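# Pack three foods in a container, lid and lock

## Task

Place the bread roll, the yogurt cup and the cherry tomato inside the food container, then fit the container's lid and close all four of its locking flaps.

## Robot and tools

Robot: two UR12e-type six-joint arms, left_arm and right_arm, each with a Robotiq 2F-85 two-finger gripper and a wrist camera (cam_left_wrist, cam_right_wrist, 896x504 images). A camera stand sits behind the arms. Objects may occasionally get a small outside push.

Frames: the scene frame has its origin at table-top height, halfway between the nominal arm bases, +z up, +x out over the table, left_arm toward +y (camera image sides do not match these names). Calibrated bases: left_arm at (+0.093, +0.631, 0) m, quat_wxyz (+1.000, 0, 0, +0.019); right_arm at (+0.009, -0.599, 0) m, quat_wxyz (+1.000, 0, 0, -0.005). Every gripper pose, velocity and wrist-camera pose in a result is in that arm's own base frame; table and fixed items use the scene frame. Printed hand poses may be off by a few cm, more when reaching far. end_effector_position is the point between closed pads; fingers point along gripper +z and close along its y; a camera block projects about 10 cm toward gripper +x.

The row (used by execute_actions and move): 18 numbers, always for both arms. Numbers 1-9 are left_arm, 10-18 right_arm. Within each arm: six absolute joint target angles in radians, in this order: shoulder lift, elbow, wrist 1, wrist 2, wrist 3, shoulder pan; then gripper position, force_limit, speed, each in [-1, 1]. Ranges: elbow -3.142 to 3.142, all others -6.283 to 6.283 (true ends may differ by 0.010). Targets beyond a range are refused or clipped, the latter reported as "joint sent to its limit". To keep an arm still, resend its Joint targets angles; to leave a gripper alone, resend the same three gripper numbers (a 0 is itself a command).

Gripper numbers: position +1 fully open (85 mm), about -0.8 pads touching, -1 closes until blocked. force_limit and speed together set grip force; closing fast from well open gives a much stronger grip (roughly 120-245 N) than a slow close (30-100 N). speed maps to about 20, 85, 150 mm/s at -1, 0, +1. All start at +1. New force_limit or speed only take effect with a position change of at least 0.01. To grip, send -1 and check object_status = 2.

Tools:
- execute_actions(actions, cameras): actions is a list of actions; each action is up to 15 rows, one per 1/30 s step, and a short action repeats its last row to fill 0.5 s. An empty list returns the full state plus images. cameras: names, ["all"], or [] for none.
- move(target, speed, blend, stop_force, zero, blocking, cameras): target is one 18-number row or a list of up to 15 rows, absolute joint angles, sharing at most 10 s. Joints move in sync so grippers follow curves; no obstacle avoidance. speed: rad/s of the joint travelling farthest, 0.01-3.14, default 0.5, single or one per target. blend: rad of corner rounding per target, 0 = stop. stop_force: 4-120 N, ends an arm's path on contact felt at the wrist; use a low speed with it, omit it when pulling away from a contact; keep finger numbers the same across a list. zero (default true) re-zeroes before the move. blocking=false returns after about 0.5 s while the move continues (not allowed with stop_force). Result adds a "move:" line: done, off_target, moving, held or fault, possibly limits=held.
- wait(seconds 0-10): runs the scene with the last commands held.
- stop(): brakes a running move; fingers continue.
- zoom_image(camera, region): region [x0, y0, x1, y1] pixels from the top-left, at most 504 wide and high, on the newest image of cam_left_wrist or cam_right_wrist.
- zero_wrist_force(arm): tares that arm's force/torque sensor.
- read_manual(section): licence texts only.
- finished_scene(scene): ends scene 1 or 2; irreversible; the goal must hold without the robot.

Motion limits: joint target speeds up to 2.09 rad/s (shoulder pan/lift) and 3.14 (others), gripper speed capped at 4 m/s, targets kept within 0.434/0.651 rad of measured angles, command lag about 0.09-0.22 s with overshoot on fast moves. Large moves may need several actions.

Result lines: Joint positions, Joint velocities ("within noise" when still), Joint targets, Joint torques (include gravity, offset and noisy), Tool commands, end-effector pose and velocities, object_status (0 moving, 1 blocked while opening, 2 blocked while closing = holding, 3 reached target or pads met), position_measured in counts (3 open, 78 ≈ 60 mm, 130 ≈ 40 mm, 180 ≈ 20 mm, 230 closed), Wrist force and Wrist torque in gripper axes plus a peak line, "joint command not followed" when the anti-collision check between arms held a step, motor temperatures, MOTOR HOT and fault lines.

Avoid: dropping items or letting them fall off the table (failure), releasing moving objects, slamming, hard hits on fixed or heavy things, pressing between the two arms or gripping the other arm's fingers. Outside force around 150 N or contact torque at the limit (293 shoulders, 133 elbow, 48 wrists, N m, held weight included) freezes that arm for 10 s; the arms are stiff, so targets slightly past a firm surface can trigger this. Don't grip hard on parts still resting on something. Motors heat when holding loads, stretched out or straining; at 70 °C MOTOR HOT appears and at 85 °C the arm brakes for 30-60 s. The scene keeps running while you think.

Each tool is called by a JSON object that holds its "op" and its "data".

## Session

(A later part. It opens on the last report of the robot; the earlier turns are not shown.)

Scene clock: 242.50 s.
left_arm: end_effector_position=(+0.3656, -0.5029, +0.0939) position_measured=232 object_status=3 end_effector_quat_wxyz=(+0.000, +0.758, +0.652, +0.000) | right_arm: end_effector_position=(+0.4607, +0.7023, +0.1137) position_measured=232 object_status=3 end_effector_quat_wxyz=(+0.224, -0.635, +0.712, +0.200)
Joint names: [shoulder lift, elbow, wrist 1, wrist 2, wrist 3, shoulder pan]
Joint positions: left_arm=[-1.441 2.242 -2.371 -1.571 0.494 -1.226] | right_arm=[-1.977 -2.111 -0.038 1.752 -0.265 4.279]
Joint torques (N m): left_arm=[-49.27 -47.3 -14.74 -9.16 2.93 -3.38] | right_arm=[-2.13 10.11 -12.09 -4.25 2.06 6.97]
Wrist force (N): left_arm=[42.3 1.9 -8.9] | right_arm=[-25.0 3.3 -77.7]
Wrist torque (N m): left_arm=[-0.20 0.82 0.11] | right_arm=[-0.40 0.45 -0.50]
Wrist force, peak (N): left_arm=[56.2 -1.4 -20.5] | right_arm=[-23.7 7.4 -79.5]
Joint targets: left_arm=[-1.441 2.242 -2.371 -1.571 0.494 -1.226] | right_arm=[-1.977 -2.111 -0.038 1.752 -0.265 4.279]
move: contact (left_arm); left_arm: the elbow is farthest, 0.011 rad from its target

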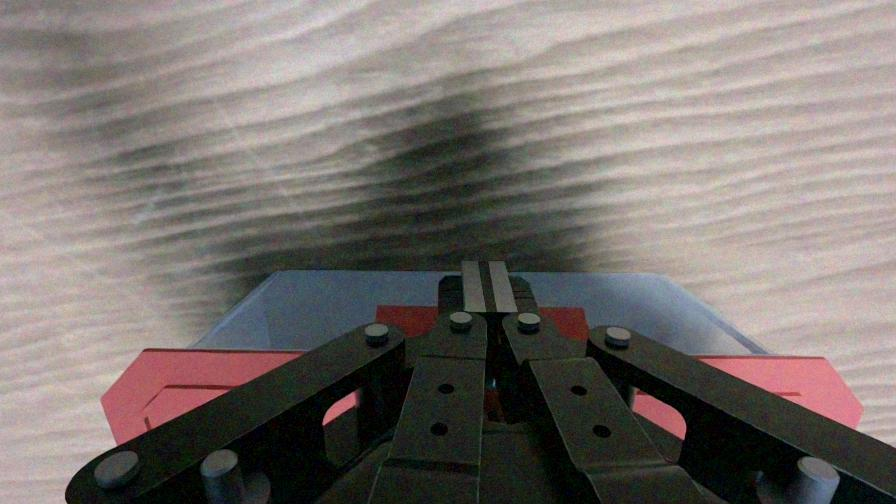

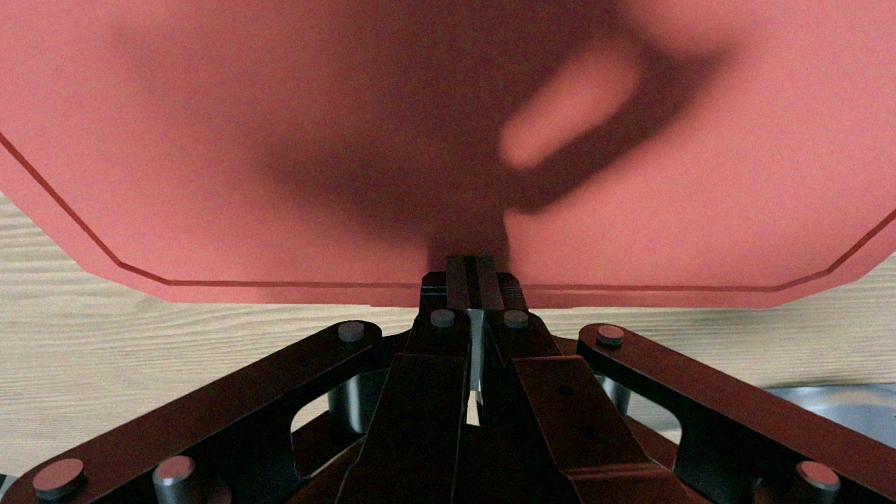

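{"op": "move", "data": {"target": [[-1.4472,2.2490,-2.3726,-1.5708,0.4988,-1.2218,-1,0,0,-1.9752,-2.1099,-0.0405,1.7520,-0.2647,4.2788,-1,0,0],[-1.4985,2.2209,-2.2932,-1.5708,0.4988,-1.2218,-1,0,0,-1.9085,-2.0916,-0.1255,1.7520,-0.2647,4.2788,-1,0,0]], "speed": [0.03,0.15], "cameras": ["all"]}}

{"op": "zoom_image", "data": {"camera": "cam_right_wrist", "region": [340, 160, 600, 300]}}

Scene clock: 244.30 s.
left_arm: end_effector_position=(+0.3664, -0.4976, +0.1299) position_measured=232 object_status=3 end_effector_quat_wxyz=(+0.000, +0.758, +0.652, +0.000) | right_arm: end_effector_position=(+0.4607, +0.7024, +0.1599) position_measured=232 object_status=3 end_effector_quat_wxyz=(+0.224, -0.635, +0.712, +0.200)
Joint names: [shoulder lift, elbow, wrist 1, wrist 2, wrist 3, shoulder pan]
Joint positions: left_arm=[-1.498 2.221 -2.293 -1.571 0.499 -1.222] | right_arm=[-1.909 -2.092 -0.125 1.752 -0.265 4.279]
Joint torques (N m): left_arm=[-51.77 -45.51 -0.69 2.86 3.33 16.17] | right_arm=[79.3 47.09 1.77 1.34 2.12 17.71]
Wrist force (N): left_arm=[0.2 0.3 0.0] | right_arm=[-0.7 -1.3 0.3]
Wrist torque (N m): left_arm=[-0.18 0.41 0.00] | right_arm=[-0.18 0.45 -0.57]
Wrist force, peak (N): left_arm=[42.5 2.1 -8.5] | right_arm=[-25.0 4.0 -78.0]
Joint targets: left_arm=[-1.498 2.221 -2.293 -1.571 0.499 -1.222] | right_arm=[-1.909 -2.092 -0.126 1.752 -0.265 4.279]
move: done

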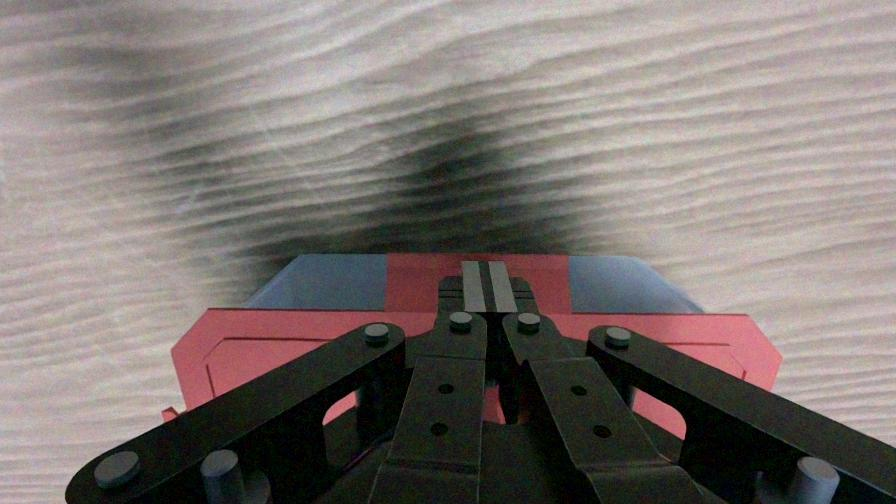

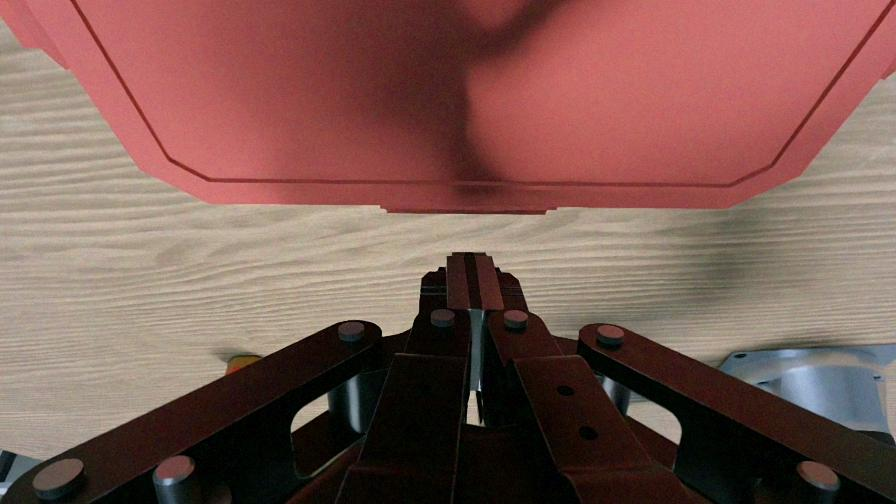

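Scaled by 1.938 from the camera's 896x504 image, which has a finer 1280x720 frame.

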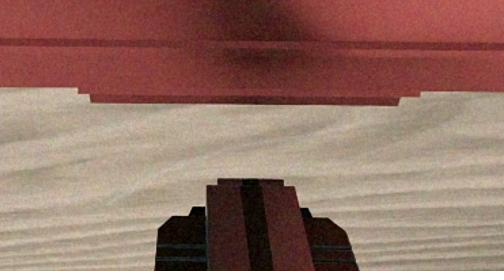

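{"op": "move", "data": {"target": [-1.6628,2.0330,-1.9410,-1.5708,0.4949,-1.2257,-1,0,0,-1.7348,-2.5184,0.2497,1.9427,-0.4007,4.0584,-1,0,0], "speed": 0.5, "cameras": ["all"]}}

Scene clock: 246.37 s.
left_arm: end_effector_position=(+0.3656, -0.5023, +0.3000) position_measured=232 object_status=3 end_effector_quat_wxyz=(+0.000, +0.758, +0.652, +0.000) | right_arm: end_effector_position=(+0.4314, +0.4462, +0.1501) position_measured=232 object_status=3 end_effector_quat_wxyz=(+0.286, -0.615, +0.690, +0.255)
Joint names: [shoulder lift, elbow, wrist 1, wrist 2, wrist 3, shoulder pan]
Joint positions: left_arm=[-1.663 2.033 -1.941 -1.571 0.495 -1.226] | right_arm=[-1.735 -2.518 0.25 1.943 -0.401 4.058]
Joint torques (N m): left_arm=[-47.17 -50.69 0.03 2.72 -3.18 -17.25] | right_arm=[53.97 15.07 8.36 2.91 -2.46 -14.34]
Wrist force (N): left_arm=[0.7 0.5 0.1] | right_arm=[-0.3 -1.5 1.9]
Wrist torque (N m): left_arm=[-0.14 0.32 0.14] | right_arm=[-0.19 0.43 -0.41]
Wrist force, peak (N): left_arm=[0.5 0.3 -2.0] | right_arm=[-3.5 -0.3 1.9]
Joint targets: left_arm=[-1.663 2.033 -1.941 -1.571 0.495 -1.226] | right_arm=[-1.735 -2.518 0.250 1.943 -0.401 4.058]
move: done

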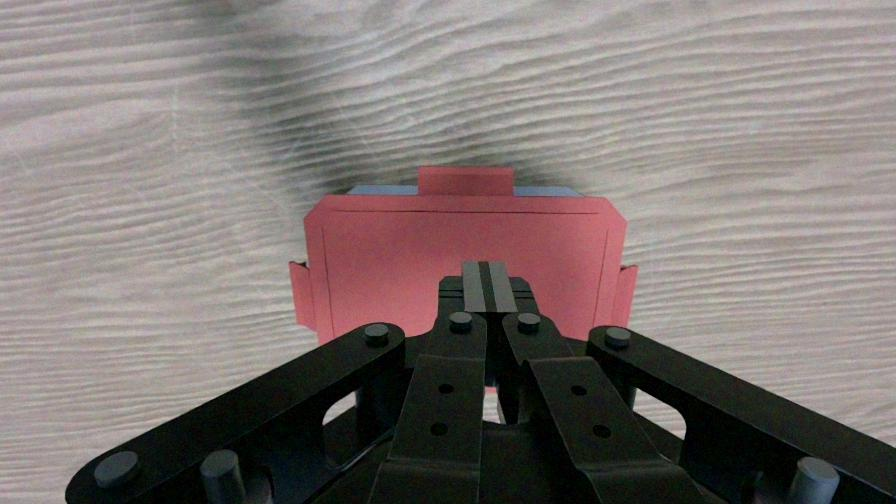

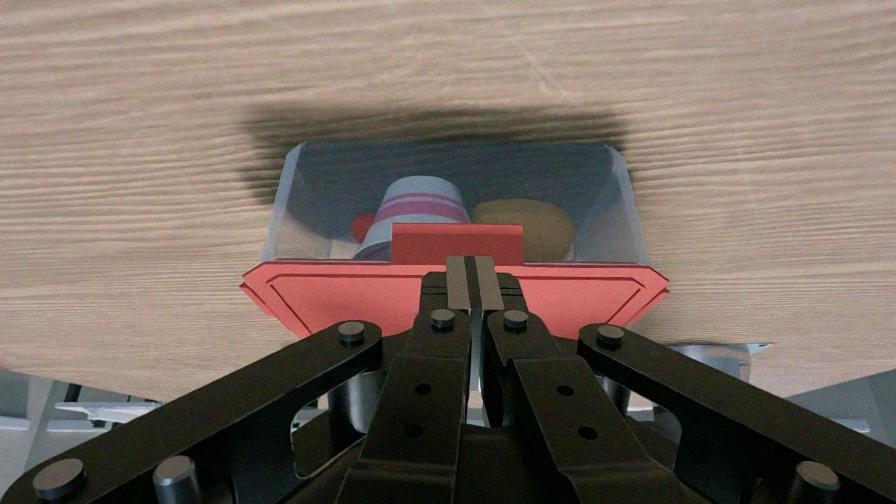

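{"op": "zoom_image", "data": {"camera": "cam_right_wrist", "region": [230, 130, 480, 300]}}

{"op": "zoom_image", "data": {"camera": "cam_right_wrist", "region": [450, 130, 700, 300]}}

Scaled by 2.016 from the camera's 896x504 image, which has a finer 1280x720 frame.

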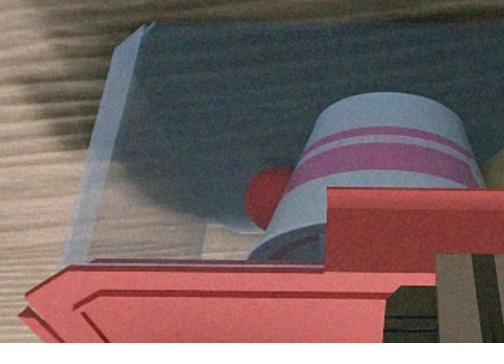

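Scaled by 2.016 from the camera's 896x504 image, which has a finer 1280x720 frame.

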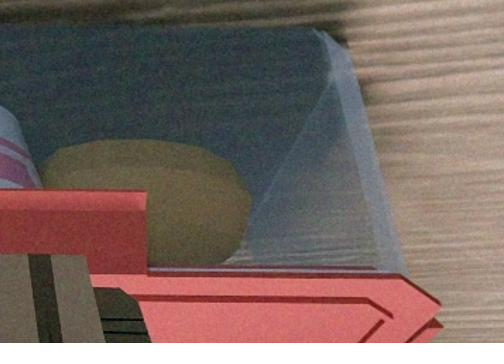

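{"op": "move", "data": {"target": [-1.6628,2.0330,-1.9410,-1.5708,0.4949,-1.2257,-1,0,0,-1.9378,-2.0834,-0.8528,2.5217,-1.7685,3.6563,-1,0,0], "speed": 0.7, "cameras": ["cam_right_wrist"]}}

{"op": "zoom_image", "data": {"camera": "cam_right_wrist", "region": [300, 100, 640, 300]}}

Scene clock: 249.67 s.
left_arm: end_effector_position=(+0.3656, -0.5023, +0.3001) position_measured=232 object_status=3 end_effector_quat_wxyz=(+0.000, +0.758, +0.652, +0.000) | right_arm: end_effector_position=(+0.5603, +0.3823, +0.1301) position_measured=232 object_status=3 end_effector_quat_wxyz=(-0.210, +0.790, -0.402, -0.412)
Joint names: [shoulder lift, elbow, wrist 1, wrist 2, wrist 3, shoulder pan]
Joint positions: left_arm=[-1.663 2.033 -1.941 -1.571 0.495 -1.226] | right_arm=[-1.938 -2.083 -0.853 2.522 -1.768 3.656]
Joint torques (N m): left_arm=[-45.59 -53.67 -0.18 2.8 -3.14 -16.19] | right_arm=[56.16 46.3 0.62 4.24 -3.11 -14.82]
Wrist force (N): left_arm=[0.2 0.6 0.4] | right_arm=[-0.9 -0.8 1.4]
Wrist torque (N m): left_arm=[-0.13 0.41 0.13] | right_arm=[-0.18 0.53 -0.46]
Wrist force, peak (N): left_arm=[0.8 0.8 0.2] | right_arm=[-0.5 -1.8 2.0]
Joint targets: left_arm=[-1.663 2.033 -1.941 -1.571 0.495 -1.226] | right_arm=[-1.938 -2.083 -0.853 2.522 -1.768 3.656]
move: done
Images, in order (width x height): cam_right_wrist 896x504.

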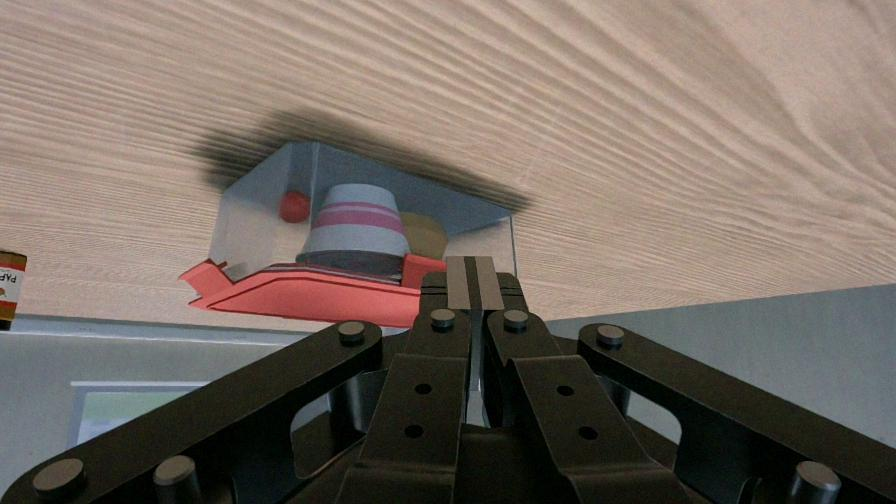

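Scaled by 1.482 from the camera's 896x504 image, which has a finer 1280x720 frame.

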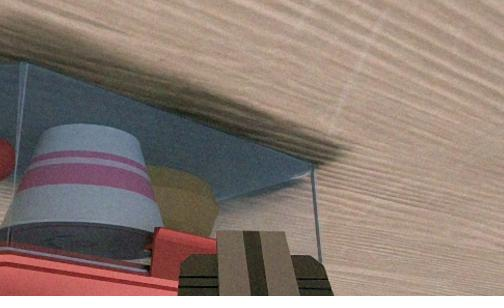

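{"op": "zoom_image", "data": {"camera": "cam_right_wrist", "region": [170, 200, 450, 340]}}

Scaled by 1.800 from the camera's 896x504 image, which has a finer 1280x720 frame.

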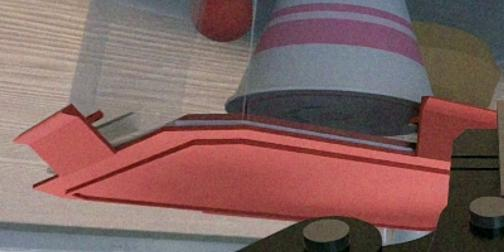

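{"op": "zoom_image", "data": {"camera": "cam_right_wrist", "region": [380, 230, 460, 300]}}

{"op": "zoom_image", "data": {"camera": "cam_right_wrist", "region": [170, 240, 270, 320]}}

Scaled by 6.300 from the camera's 896x504 image, which has a finer 1280x720 frame.

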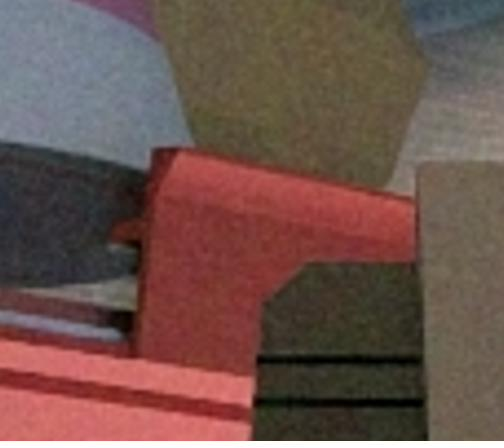

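Scaled by 5.040 from the camera's 896x504 image, which has a finer 1280x720 frame.

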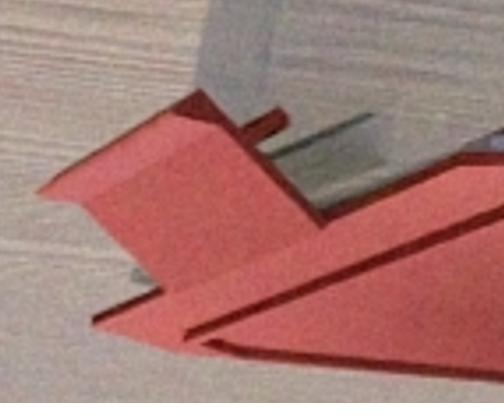

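{"op": "move", "data": {"target": [-1.2775,2.1601,-2.1753,-2.5029,1.9124,-0.5280,-1,0,0,-1.9378,-2.0834,-0.8528,2.5217,-1.7685,3.6563,-1,0,0], "speed": 0.8, "cameras": ["cam_left_wrist"]}}

Scene clock: 256.37 s.
left_arm: end_effector_position=(+0.4989, -0.3533, +0.1301) position_measured=232 object_status=3 end_effector_quat_wxyz=(+0.189, +0.810, +0.362, -0.422) | right_arm: end_effector_position=(+0.5603, +0.3823, +0.1301) position_measured=232 object_status=3 end_effector_quat_wxyz=(-0.210, +0.790, -0.402, -0.412)
Joint names: [shoulder lift, elbow, wrist 1, wrist 2, wrist 3, shoulder pan]
Joint positions: left_arm=[-1.278 2.16 -2.175 -2.503 1.912 -0.528] | right_arm=[-1.938 -2.083 -0.853 2.522 -1.769 3.656]
Joint torques (N m): left_arm=[-39.52 -24.78 -6.55 -5.25 3.15 17.51] | right_arm=[56.31 46.04 0.93 4.37 -2.06 -14.18]
Wrist force (N): left_arm=[1.1 0.1 -1.4] | right_arm=[-0.9 -1.0 1.6]
Wrist torque (N m): left_arm=[-0.34 0.18 0.15] | right_arm=[-0.21 0.53 -0.46]
Wrist force, peak (N): left_arm=[2.6 -0.3 -2.5] | right_arm=[-1.3 -1.5 1.7]
Joint targets: left_arm=[-1.277 2.160 -2.175 -2.503 1.912 -0.528] | right_arm=[-1.938 -2.083 -0.853 2.522 -1.768 3.656]
move: done
Images, in order (width x height): cam_left_wrist 896x504.

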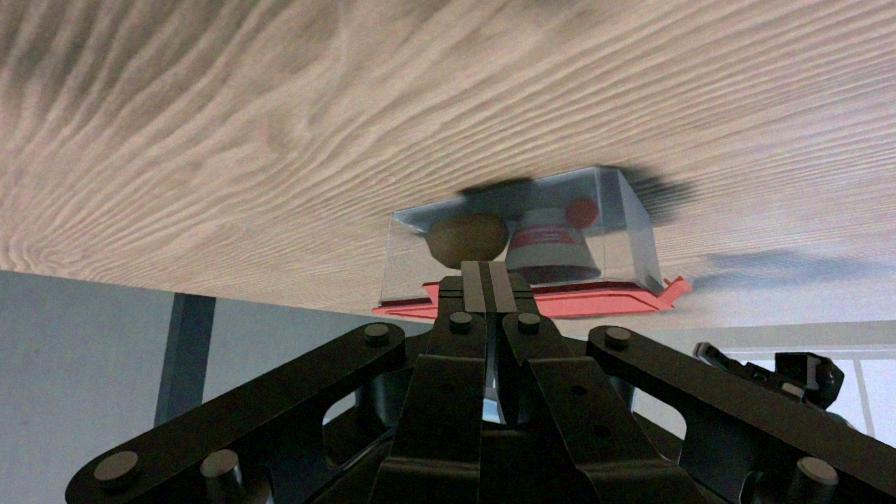

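{"op": "zoom_image", "data": {"camera": "cam_left_wrist", "region": [370, 260, 480, 340]}}

{"op": "zoom_image", "data": {"camera": "cam_left_wrist", "region": [510, 250, 700, 340]}}

Scaled by 4.582 from the camera's 896x504 image, which has a finer 1280x720 frame.

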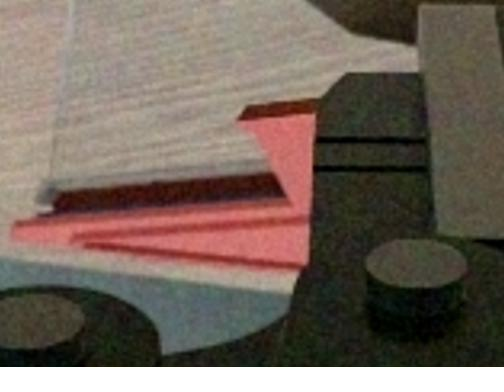

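Scaled by 2.653 from the camera's 896x504 image, which has a finer 1280x720 frame.

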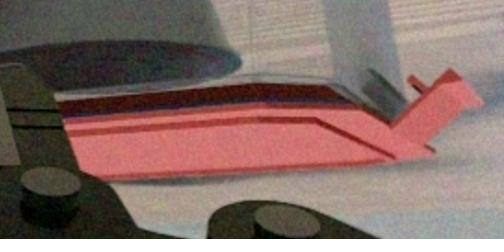

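{"op": "move", "data": {"target": [[-1.6628,2.0330,-1.9410,-1.5708,0.4949,-1.2257,-1,0,0,-1.7348,-2.5184,0.2497,1.9427,-0.4007,4.0584,-1,0,0],[-1.4985,2.2209,-2.2932,-1.5708,0.4988,-1.2218,-1,0,0,-1.9085,-2.0916,-0.1255,1.7520,-0.2647,4.2788,-1,0,0],[-1.4472,2.2490,-2.3726,-1.5708,0.4988,-1.2218,-1,0,0,-1.9700,-2.1080,-0.0470,1.7520,-0.2647,4.2788,-1,0,0]], "speed": [0.9,0.5,0.05], "blend": [0.1,0,0]}}

{"op": "move", "data": {"target": [-1.4472,2.2490,-2.3726,-1.5708,0.4988,-1.2218,-1,0,0,-1.9767,-2.1102,-0.0387,1.7520,-0.2647,4.2788,-1,0,0], "speed": 0.02, "stop_force": 55}}

{"op": "move", "data": {"target": [-1.4320,2.2310,-2.3698,-1.5708,0.4877,-1.2329,-1,0,0,-1.9788,-2.1066,-0.0402,1.7520,-0.2647,4.2797,-1,0,0], "speed": 0.01, "stop_force": 80, "cameras": ["all"]}}

Scene clock: 262.00 s.
left_arm: end_effector_position=(+0.3664, -0.4976, +0.0942) position_measured=232 object_status=3 end_effector_quat_wxyz=(+0.000, +0.758, +0.652, +0.000) | right_arm: end_effector_position=(+0.4609, +0.7028, +0.1189) position_measured=232 object_status=3 end_effector_quat_wxyz=(+0.225, -0.635, +0.712, +0.200)
Joint names: [shoulder lift, elbow, wrist 1, wrist 2, wrist 3, shoulder pan]
Joint positions: left_arm=[-1.447 2.249 -2.372 -1.571 0.499 -1.222] | right_arm=[-1.97 -2.108 -0.047 1.752 -0.265 4.279]
Joint torques (N m): left_arm=[-34.06 -27.07 -7.3 2.82 3.07 14.8] | right_arm=[54.01 22.42 9.14 -1.56 1.96 18.05]
Wrist force (N): left_arm=[0.5 0.6 0.1] | right_arm=[-1.2 -1.5 0.9]
Wrist torque (N m): left_arm=[-0.14 0.38 0.02] | right_arm=[-0.23 0.59 -0.54]
Wrist force, peak (N): left_arm=[2.8 -0.7 -2.3] | right_arm=[-3.5 -1.2 2.0]
Joint targets: left_arm=[-1.447 2.249 -2.373 -1.571 0.499 -1.222] | right_arm=[-1.970 -2.108 -0.047 1.752 -0.265 4.279]
move: done

Scene clock: 264.00 s.
left_arm: end_effector_position=(+0.3664, -0.4976, +0.0941) position_measured=232 object_status=3 end_effector_quat_wxyz=(+0.000, +0.758, +0.652, +0.000) | right_arm: end_effector_position=(+0.4607, +0.7024, +0.1141) position_measured=232 object_status=3 end_effector_quat_wxyz=(+0.224, -0.635, +0.712, +0.200)
Joint names: [shoulder lift, elbow, wrist 1, wrist 2, wrist 3, shoulder pan]
Joint positions: left_arm=[-1.447 2.249 -2.373 -1.571 0.499 -1.222] | right_arm=[-1.977 -2.11 -0.039 1.752 -0.265 4.279]
Joint torques (N m): left_arm=[-31.2 -28.67 -7.04 2.57 3.31 15.99] | right_arm=[12 -3.46 -10.59 -1.29 1.57 9.64]
Wrist force (N): left_arm=[0.6 0.4 0.4] | right_arm=[-23.6 5.1 -49.8]
Wrist torque (N m): left_arm=[-0.16 0.37 0.02] | right_arm=[-0.41 0.34 -0.47]
Wrist force, peak (N): left_arm=[0.9 0.6 0.6] | right_arm=[-23.5 5.3 -50.1]
Joint targets: left_arm=[-1.447 2.249 -2.373 -1.571 0.499 -1.222] | right_arm=[-1.977 -2.110 -0.039 1.752 -0.265 4.279]
move: done

Scene clock: 266.93 s.
left_arm: end_effector_position=(+0.3643, -0.5110, +0.0939) position_measured=232 object_status=3 end_effector_quat_wxyz=(+0.000, +0.758, +0.652, +0.000) | right_arm: end_effector_position=(+0.4609, +0.7045, +0.1141) position_measured=232 object_status=3 end_effector_quat_wxyz=(+0.224, -0.635, +0.711, +0.200)
Joint names: [shoulder lift, elbow, wrist 1, wrist 2, wrist 3, shoulder pan]
Joint positions: left_arm=[-1.432 2.231 -2.37 -1.571 0.488 -1.233] | right_arm=[-1.979 -2.107 -0.04 1.752 -0.265 4.28]
Joint torques (N m): left_arm=[-43.91 -59.67 -18.78 -9.92 1.64 -24.23] | right_arm=[-15.14 25.69 -10.12 -1.51 0.92 37.12]
Wrist force (N): left_arm=[82.7 1.3 -28.3] | right_arm=[-6.4 0.8 -101.6]
Wrist torque (N m): left_arm=[-0.11 0.86 0.10] | right_arm=[-0.14 1.19 -0.53]
Wrist force, peak (N): left_arm=[85.4 -0.1 -30.1] | right_arm=[-6.4 0.3 -102.0]
Joint targets: left_arm=[-1.432 2.231 -2.370 -1.571 0.488 -1.233] | right_arm=[-1.979 -2.107 -0.040 1.752 -0.265 4.280]
move: contact (left_arm)

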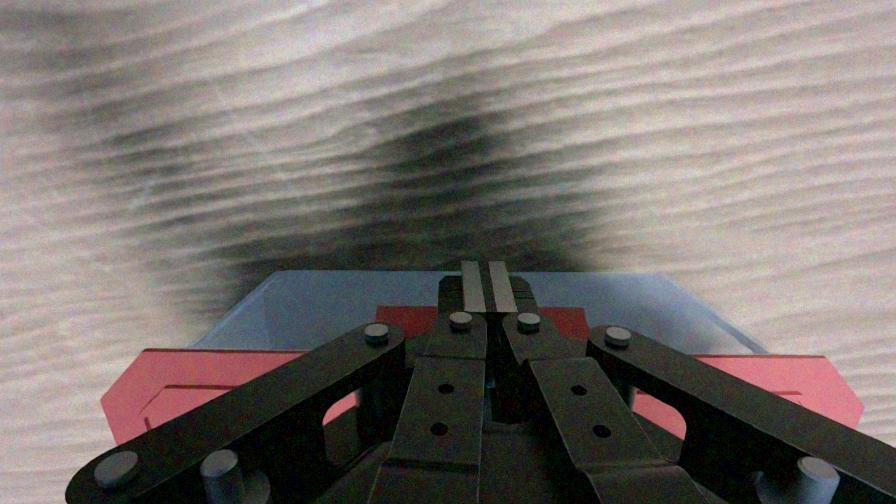

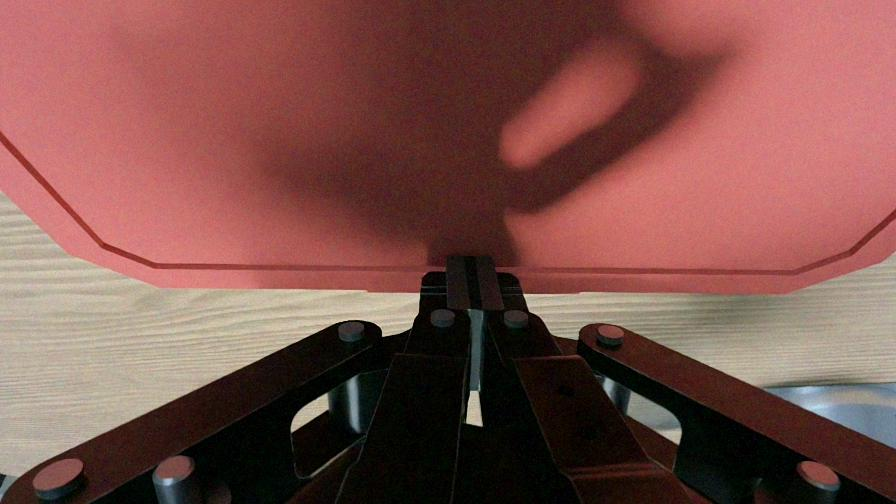

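{"op": "move", "data": {"target": [[-1.4472,2.2490,-2.3726,-1.5708,0.4988,-1.2218,-1,0,0,-1.9752,-2.1099,-0.0405,1.7520,-0.2647,4.2788,-1,0,0],[-1.4985,2.2209,-2.2932,-1.5708,0.4988,-1.2218,-1,0,0,-1.9085,-2.0916,-0.1255,1.7520,-0.2647,4.2788,-1,0,0],[-1.6628,2.0330,-1.9410,-1.5708,0.4949,-1.2257,-1,0,0,-1.9085,-2.0916,-0.1255,1.7520,-0.2647,4.2788,-1,0,0]], "speed": [0.04,0.1,0.4], "cameras": ["all"]}}

Scene clock: 271.63 s.
left_arm: end_effector_position=(+0.3656, -0.5023, +0.3000) position_measured=232 object_status=3 end_effector_quat_wxyz=(+0.000, +0.758, +0.652, +0.000) | right_arm: end_effector_position=(+0.4607, +0.7024, +0.1600) position_measured=232 object_status=3 end_effector_quat_wxyz=(+0.224, -0.635, +0.712, +0.200)
Joint names: [shoulder lift, elbow, wrist 1, wrist 2, wrist 3, shoulder pan]
Joint positions: left_arm=[-1.663 2.033 -1.941 -1.571 0.495 -1.226] | right_arm=[-1.909 -2.092 -0.126 1.752 -0.265 4.279]
Joint torques (N m): left_arm=[-42.63 -53.79 0.12 1.92 -2.91 -16.99] | right_arm=[78.4 46.88 1.8 0.71 -0.06 -4.43]
Wrist force (N): left_arm=[0.8 0.4 0.4] | right_arm=[-0.6 -1.4 0.8]
Wrist torque (N m): left_arm=[-0.15 0.32 0.14] | right_arm=[-0.19 0.44 -0.56]
Wrist force, peak (N): left_arm=[82.8 1.4 -28.2] | right_arm=[-6.5 0.8 -102.3]
Joint targets: left_arm=[-1.663 2.033 -1.941 -1.571 0.495 -1.226] | right_arm=[-1.909 -2.092 -0.126 1.752 -0.265 4.279]
move: done

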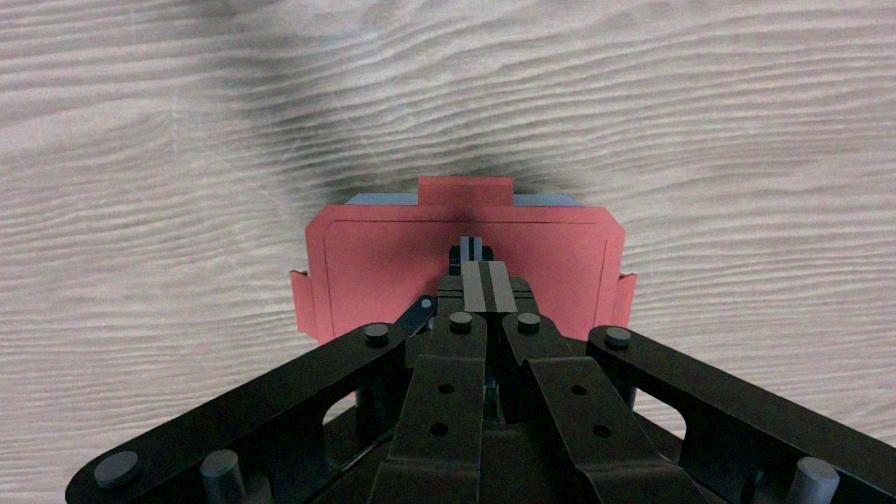

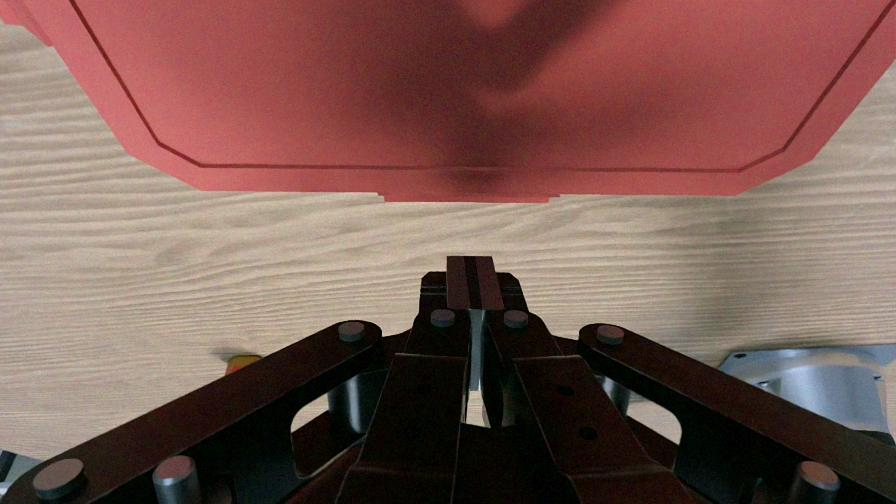

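{"op": "zoom_image", "data": {"camera": "cam_left_wrist", "region": [280, 150, 660, 364]}}

{"op": "zoom_image", "data": {"camera": "cam_right_wrist", "region": [340, 140, 600, 260]}}

Scaled by 1.326 from the camera's 896x504 image, which has a finer 1280x720 frame.

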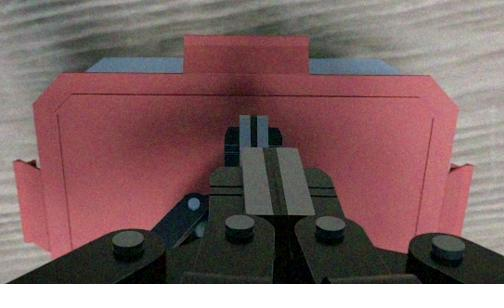

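Scaled by 1.938 from the camera's 896x504 image, which has a finer 1280x720 frame.

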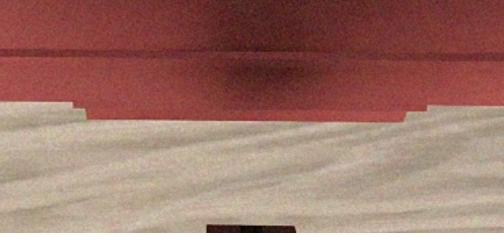

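{"op": "move", "data": {"target": [-1.4985,2.2209,-2.2932,-1.5708,0.4988,-1.2218,-1,0,0,-1.9085,-2.0916,-0.1255,1.7520,-0.2647,4.2788,-1,0,0], "speed": 0.5, "cameras": ["cam_left_wrist"]}}

{"op": "zoom_image", "data": {"camera": "cam_left_wrist", "region": [300, 20, 620, 230]}}

Scene clock: 273.63 s.
left_arm: end_effector_position=(+0.3664, -0.4976, +0.1301) position_measured=232 object_status=3 end_effector_quat_wxyz=(+0.000, +0.758, +0.652, +0.000) | right_arm: end_effector_position=(+0.4607, +0.7024, +0.1600) position_measured=232 object_status=3 end_effector_quat_wxyz=(+0.224, -0.635, +0.712, +0.200)
Joint names: [shoulder lift, elbow, wrist 1, wrist 2, wrist 3, shoulder pan]
Joint positions: left_arm=[-1.499 2.221 -2.293 -1.571 0.499 -1.222] | right_arm=[-1.908 -2.092 -0.125 1.752 -0.265 4.279]
Joint torques (N m): left_arm=[-28.07 -31.38 -6.29 1.16 3.16 15.93] | right_arm=[75.28 48.49 2.22 0.73 -0.05 3.27]
Wrist force (N): left_arm=[0.4 0.6 0.2] | right_arm=[-0.1 -1.9 0.5]
Wrist torque (N m): left_arm=[-0.13 0.38 0.00] | right_arm=[-0.27 0.36 -0.57]
Wrist force, peak (N): left_arm=[1.0 0.3 2.4] | right_arm=[-0.1 -1.6 1.1]
Joint targets: left_arm=[-1.498 2.221 -2.293 -1.571 0.499 -1.222] | right_arm=[-1.909 -2.092 -0.126 1.752 -0.265 4.279]
move: done
Images, in order (width x height): cam_left_wrist 896x504.

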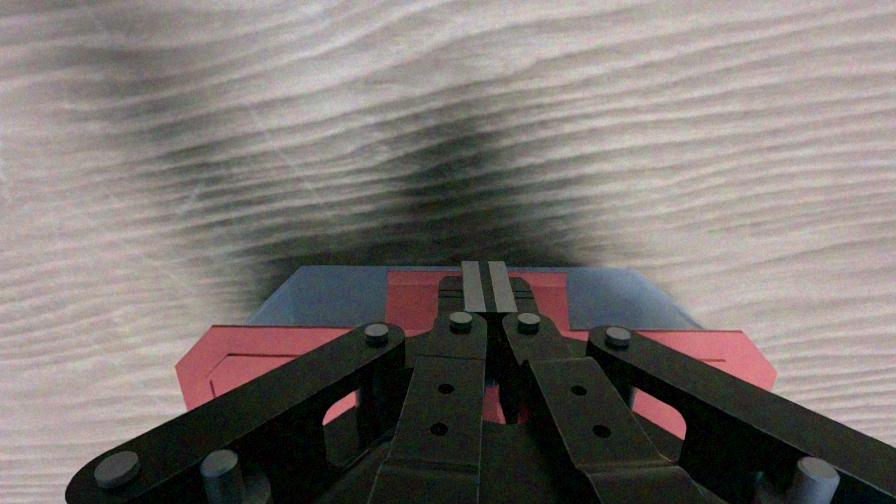

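Scaled by 1.575 from the camera's 896x504 image, which has a finer 1280x720 frame.

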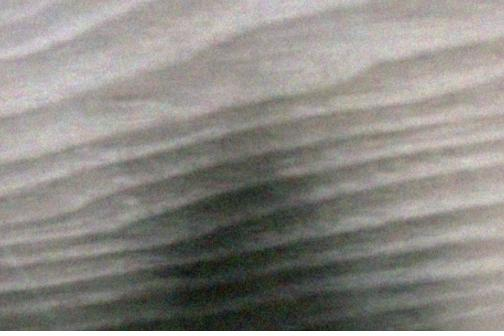

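{"op": "move", "data": {"target": [[-1.4876,2.2080,-2.2912,-1.5708,0.4909,-1.2297,-1,0,0,-1.6154,-1.9001,-1.1969,1.5708,-0.3179,4.2803,-1,0,0],[-1.4876,2.2080,-2.2912,-1.5708,0.4909,-1.2297,-1,0,0,-1.7627,-2.1315,-0.8181,1.5708,-0.3320,4.2662,-1,0,0]], "speed": 0.7, "cameras": ["all"]}}

{"op": "move", "data": {"target": [-1.4363,2.2361,-2.3706,-1.5708,0.4909,-1.2297,-1,0,0,-1.7627,-2.1315,-0.8181,1.5708,-0.3320,4.2662,-1,0,0], "speed": 0.06, "stop_force": 15, "cameras": ["cam_left_wrist"]}}

Scene clock: 278.57 s.
left_arm: end_effector_position=(+0.3649, -0.5075, +0.1303) position_measured=232 object_status=3 end_effector_quat_wxyz=(+0.000, +0.758, +0.652, +0.000) | right_arm: end_effector_position=(+0.4393, +0.5148, +0.1077) position_measured=232 object_status=3 end_effector_quat_wxyz=(+0.000, -0.666, +0.746, +0.000)
Joint names: [shoulder lift, elbow, wrist 1, wrist 2, wrist 3, shoulder pan]
Joint positions: left_arm=[-1.488 2.208 -2.291 -1.571 0.491 -1.23] | right_arm=[-1.763 -2.131 -0.818 1.571 -0.332 4.266]
Joint torques (N m): left_arm=[-26.9 -44.91 -0.37 -0.68 -3.64 -15.59] | right_arm=[43.52 29.93 8.18 -2.29 -2.32 -13.79]
Wrist force (N): left_arm=[0.2 0.6 0.2] | right_arm=[0.3 -1.1 2.1]
Wrist torque (N m): left_arm=[-0.13 0.40 0.13] | right_arm=[-0.08 0.16 -0.30]
Wrist force, peak (N): left_arm=[0.5 0.9 0.0] | right_arm=[1.0 -0.9 4.6]
Joint targets: left_arm=[-1.488 2.208 -2.291 -1.571 0.491 -1.230] | right_arm=[-1.763 -2.131 -0.818 1.571 -0.332 4.266]
move: done

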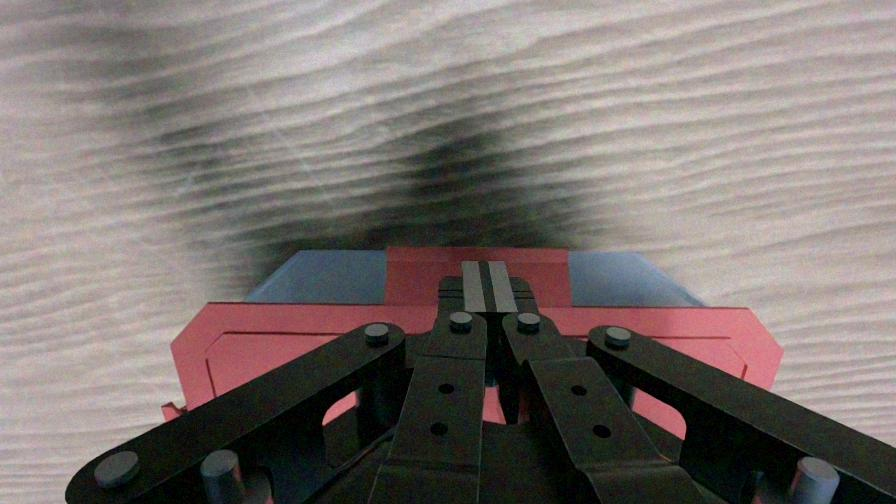

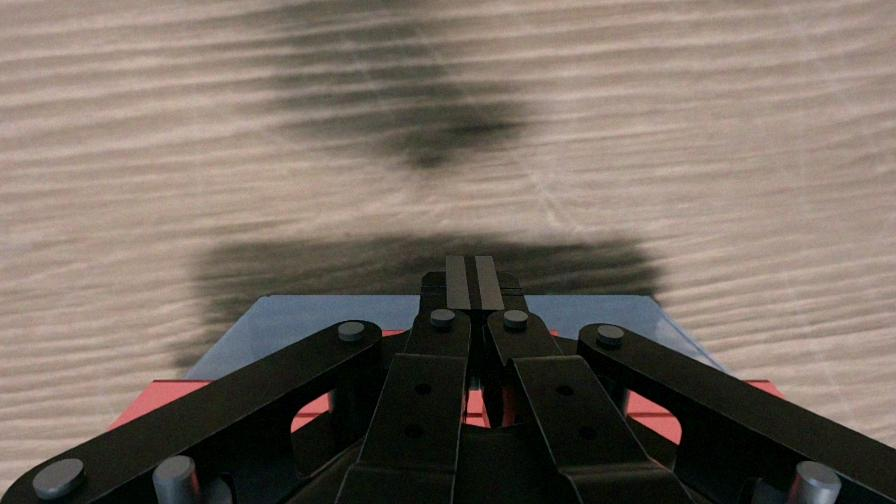

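Scene clock: 280.80 s.
left_arm: end_effector_position=(+0.3649, -0.5075, +0.0940) position_measured=232 object_status=3 end_effector_quat_wxyz=(+0.000, +0.758, +0.652, +0.000) | right_arm: end_effector_position=(+0.4393, +0.5147, +0.1076) position_measured=232 object_status=3 end_effector_quat_wxyz=(+0.000, -0.666, +0.746, +0.000)
Joint names: [shoulder lift, elbow, wrist 1, wrist 2, wrist 3, shoulder pan]
Joint positions: left_arm=[-1.436 2.236 -2.371 -1.571 0.491 -1.23] | right_arm=[-1.763 -2.131 -0.818 1.571 -0.332 4.266]
Joint torques (N m): left_arm=[-29.58 -27.18 -7.1 -1.59 -3.15 -17.72] | right_arm=[45.09 29.73 8.1 -1.37 -2.52 -10.43]
Wrist force (N): left_arm=[0.4 0.8 0.3] | right_arm=[-0.4 -1.1 1.7]
Wrist torque (N m): left_arm=[-0.10 0.41 0.15] | right_arm=[-0.09 0.26 -0.31]
Wrist force, peak (N): left_arm=[1.2 0.5 0.3] | right_arm=[0.1 -1.6 2.0]
Joint targets: left_arm=[-1.436 2.236 -2.371 -1.571 0.491 -1.230] | right_arm=[-1.763 -2.131 -0.818 1.571 -0.332 4.266]
move: done
Images, in order (width x height): cam_left_wrist 896x504.

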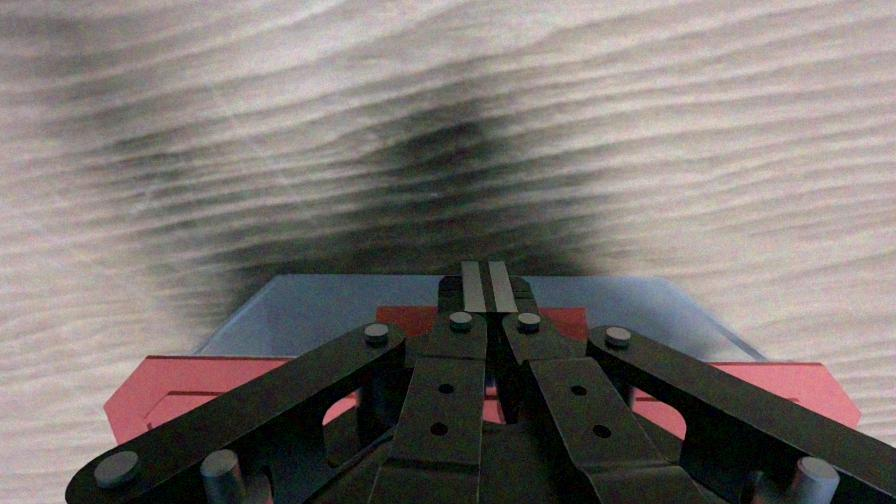

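{"op": "move", "data": {"target": [-1.4363,2.2361,-2.3706,-1.5708,0.4909,-1.2297,-1,0,0,-1.7941,-2.0908,-0.8275,1.5708,-0.3196,4.2786,-1,0,0], "speed": 0.025, "stop_force": 6}}

{"op": "move", "data": {"target": [-1.4260,2.2237,-2.3685,-1.5708,0.4832,-1.2374,-1,0,0,-1.7989,-2.0845,-0.8290,1.5708,-0.3177,4.2805,-1,0,0], "speed": 0.015, "stop_force": 50, "cameras": ["all"]}}

Scene clock: 283.47 s.
left_arm: end_effector_position=(+0.3649, -0.5074, +0.0940) position_measured=232 object_status=3 end_effector_quat_wxyz=(+0.000, +0.758, +0.652, +0.000) | right_arm: end_effector_position=(+0.4423, +0.5405, +0.1075) position_measured=232 object_status=3 end_effector_quat_wxyz=(+0.000, -0.666, +0.746, +0.000)
Joint names: [shoulder lift, elbow, wrist 1, wrist 2, wrist 3, shoulder pan]
Joint positions: left_arm=[-1.436 2.236 -2.371 -1.571 0.491 -1.23] | right_arm=[-1.794 -2.091 -0.828 1.571 -0.32 4.279]
Joint torques (N m): left_arm=[-30.38 -30.04 -6.91 -2.72 -3.76 -14.07] | right_arm=[45.35 52.75 2.02 -0.93 2.16 17.83]
Wrist force (N): left_arm=[2.3 0.5 -0.2] | right_arm=[4.3 -1.3 -0.4]
Wrist torque (N m): left_arm=[-0.15 0.44 0.14] | right_arm=[-0.10 0.28 -0.46]
Wrist force, peak (N): left_arm=[2.9 0.6 -0.3] | right_arm=[4.3 -1.3 -0.4]
Joint targets: left_arm=[-1.436 2.236 -2.371 -1.571 0.491 -1.230] | right_arm=[-1.794 -2.091 -0.828 1.571 -0.320 4.279]
move: done

Scene clock: 284.93 s.
left_arm: end_effector_position=(+0.3645, -0.5095, +0.0939) position_measured=232 object_status=3 end_effector_quat_wxyz=(+0.000, +0.758, +0.652, +0.000) | right_arm: end_effector_position=(+0.4424, +0.5416, +0.1073) position_measured=232 object_status=3 end_effector_quat_wxyz=(+0.000, -0.666, +0.746, +0.000)
Joint names: [shoulder lift, elbow, wrist 1, wrist 2, wrist 3, shoulder pan]
Joint positions: left_arm=[-1.434 2.233 -2.37 -1.571 0.489 -1.231] | right_arm=[-1.796 -2.089 -0.828 1.571 -0.319 4.279]
Joint torques (N m): left_arm=[-48.93 -43.44 -14.23 -9 2.83 -1.84] | right_arm=[57.26 50.6 19.91 3.72 -1.17 6.71]
Wrist force (N): left_arm=[40.1 1.5 -13.8] | right_arm=[52.0 -1.2 -24.7]
Wrist torque (N m): left_arm=[-0.14 0.61 0.08] | right_arm=[-0.06 1.45 -0.46]
Wrist force, peak (N): left_arm=[58.3 -0.4 -22.9] | right_arm=[60.1 0.2 -28.8]
Joint targets: left_arm=[-1.434 2.233 -2.370 -1.571 0.489 -1.231] | right_arm=[-1.796 -2.089 -0.828 1.571 -0.319 4.279]
move: contact (left_arm, right_arm)

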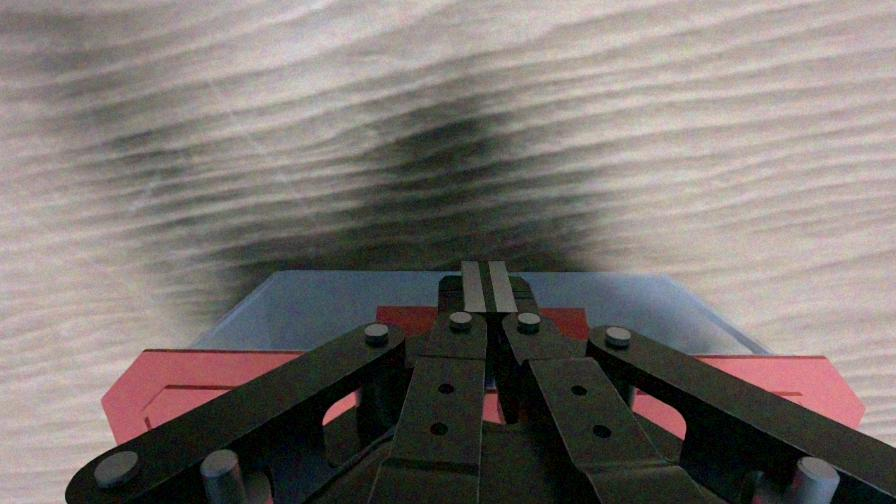

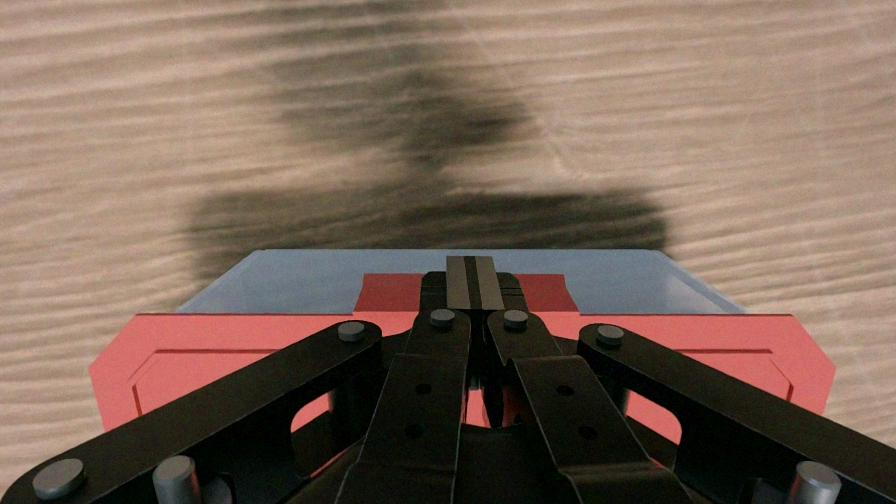

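{"op": "move", "data": {"target": [-1.4230,2.2201,-2.3679,-1.5708,0.4810,-1.2396,-1,0,0,-1.7989,-2.0845,-0.8290,1.5708,-0.3177,4.2805,-1,0,0], "speed": 0.015, "stop_force": 88, "zero": false, "cameras": ["cam_left_wrist"]}}

Scene clock: 286.83 s.
left_arm: end_effector_position=(+0.3644, -0.5105, +0.0938) position_measured=232 object_status=3 end_effector_quat_wxyz=(+0.000, +0.758, +0.652, +0.000) | right_arm: end_effector_position=(+0.4426, +0.5423, +0.1073) position_measured=232 object_status=3 end_effector_quat_wxyz=(+0.000, -0.666, +0.746, +0.000)
Joint names: [shoulder lift, elbow, wrist 1, wrist 2, wrist 3, shoulder pan]
Joint positions: left_arm=[-1.433 2.232 -2.369 -1.571 0.488 -1.232] | right_arm=[-1.797 -2.088 -0.829 1.571 -0.319 4.279]
Joint torques (N m): left_arm=[-37.96 -56.53 -19.34 -13.63 3.02 -17.95] | right_arm=[45.15 69.12 30.34 6.2 -1.01 19.84]
Wrist force (N): left_arm=[79.4 1.0 -33.1] | right_arm=[95.9 2.0 -47.5]
Wrist torque (N m): left_arm=[-0.14 0.79 0.07] | right_arm=[-0.21 2.43 -0.52]
Wrist force, peak (N): left_arm=[101.4 -1.0 -45.3] | right_arm=[99.5 2.9 -49.9]
Joint targets: left_arm=[-1.433 2.232 -2.369 -1.571 0.488 -1.232] | right_arm=[-1.797 -2.088 -0.829 1.571 -0.319 4.279]
move: contact (left_arm, right_arm); left_arm: the elbow is farthest, 0.012 rad from its target
Images, in order (width x height): cam_left_wrist 896x504.

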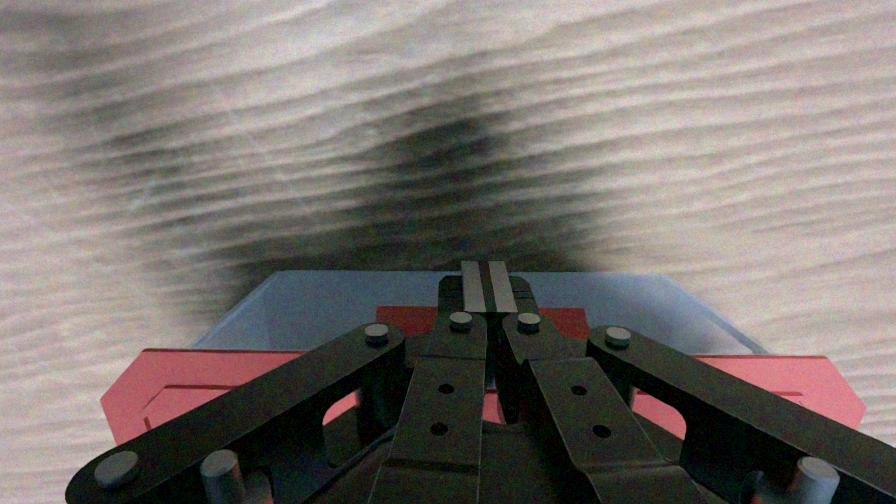

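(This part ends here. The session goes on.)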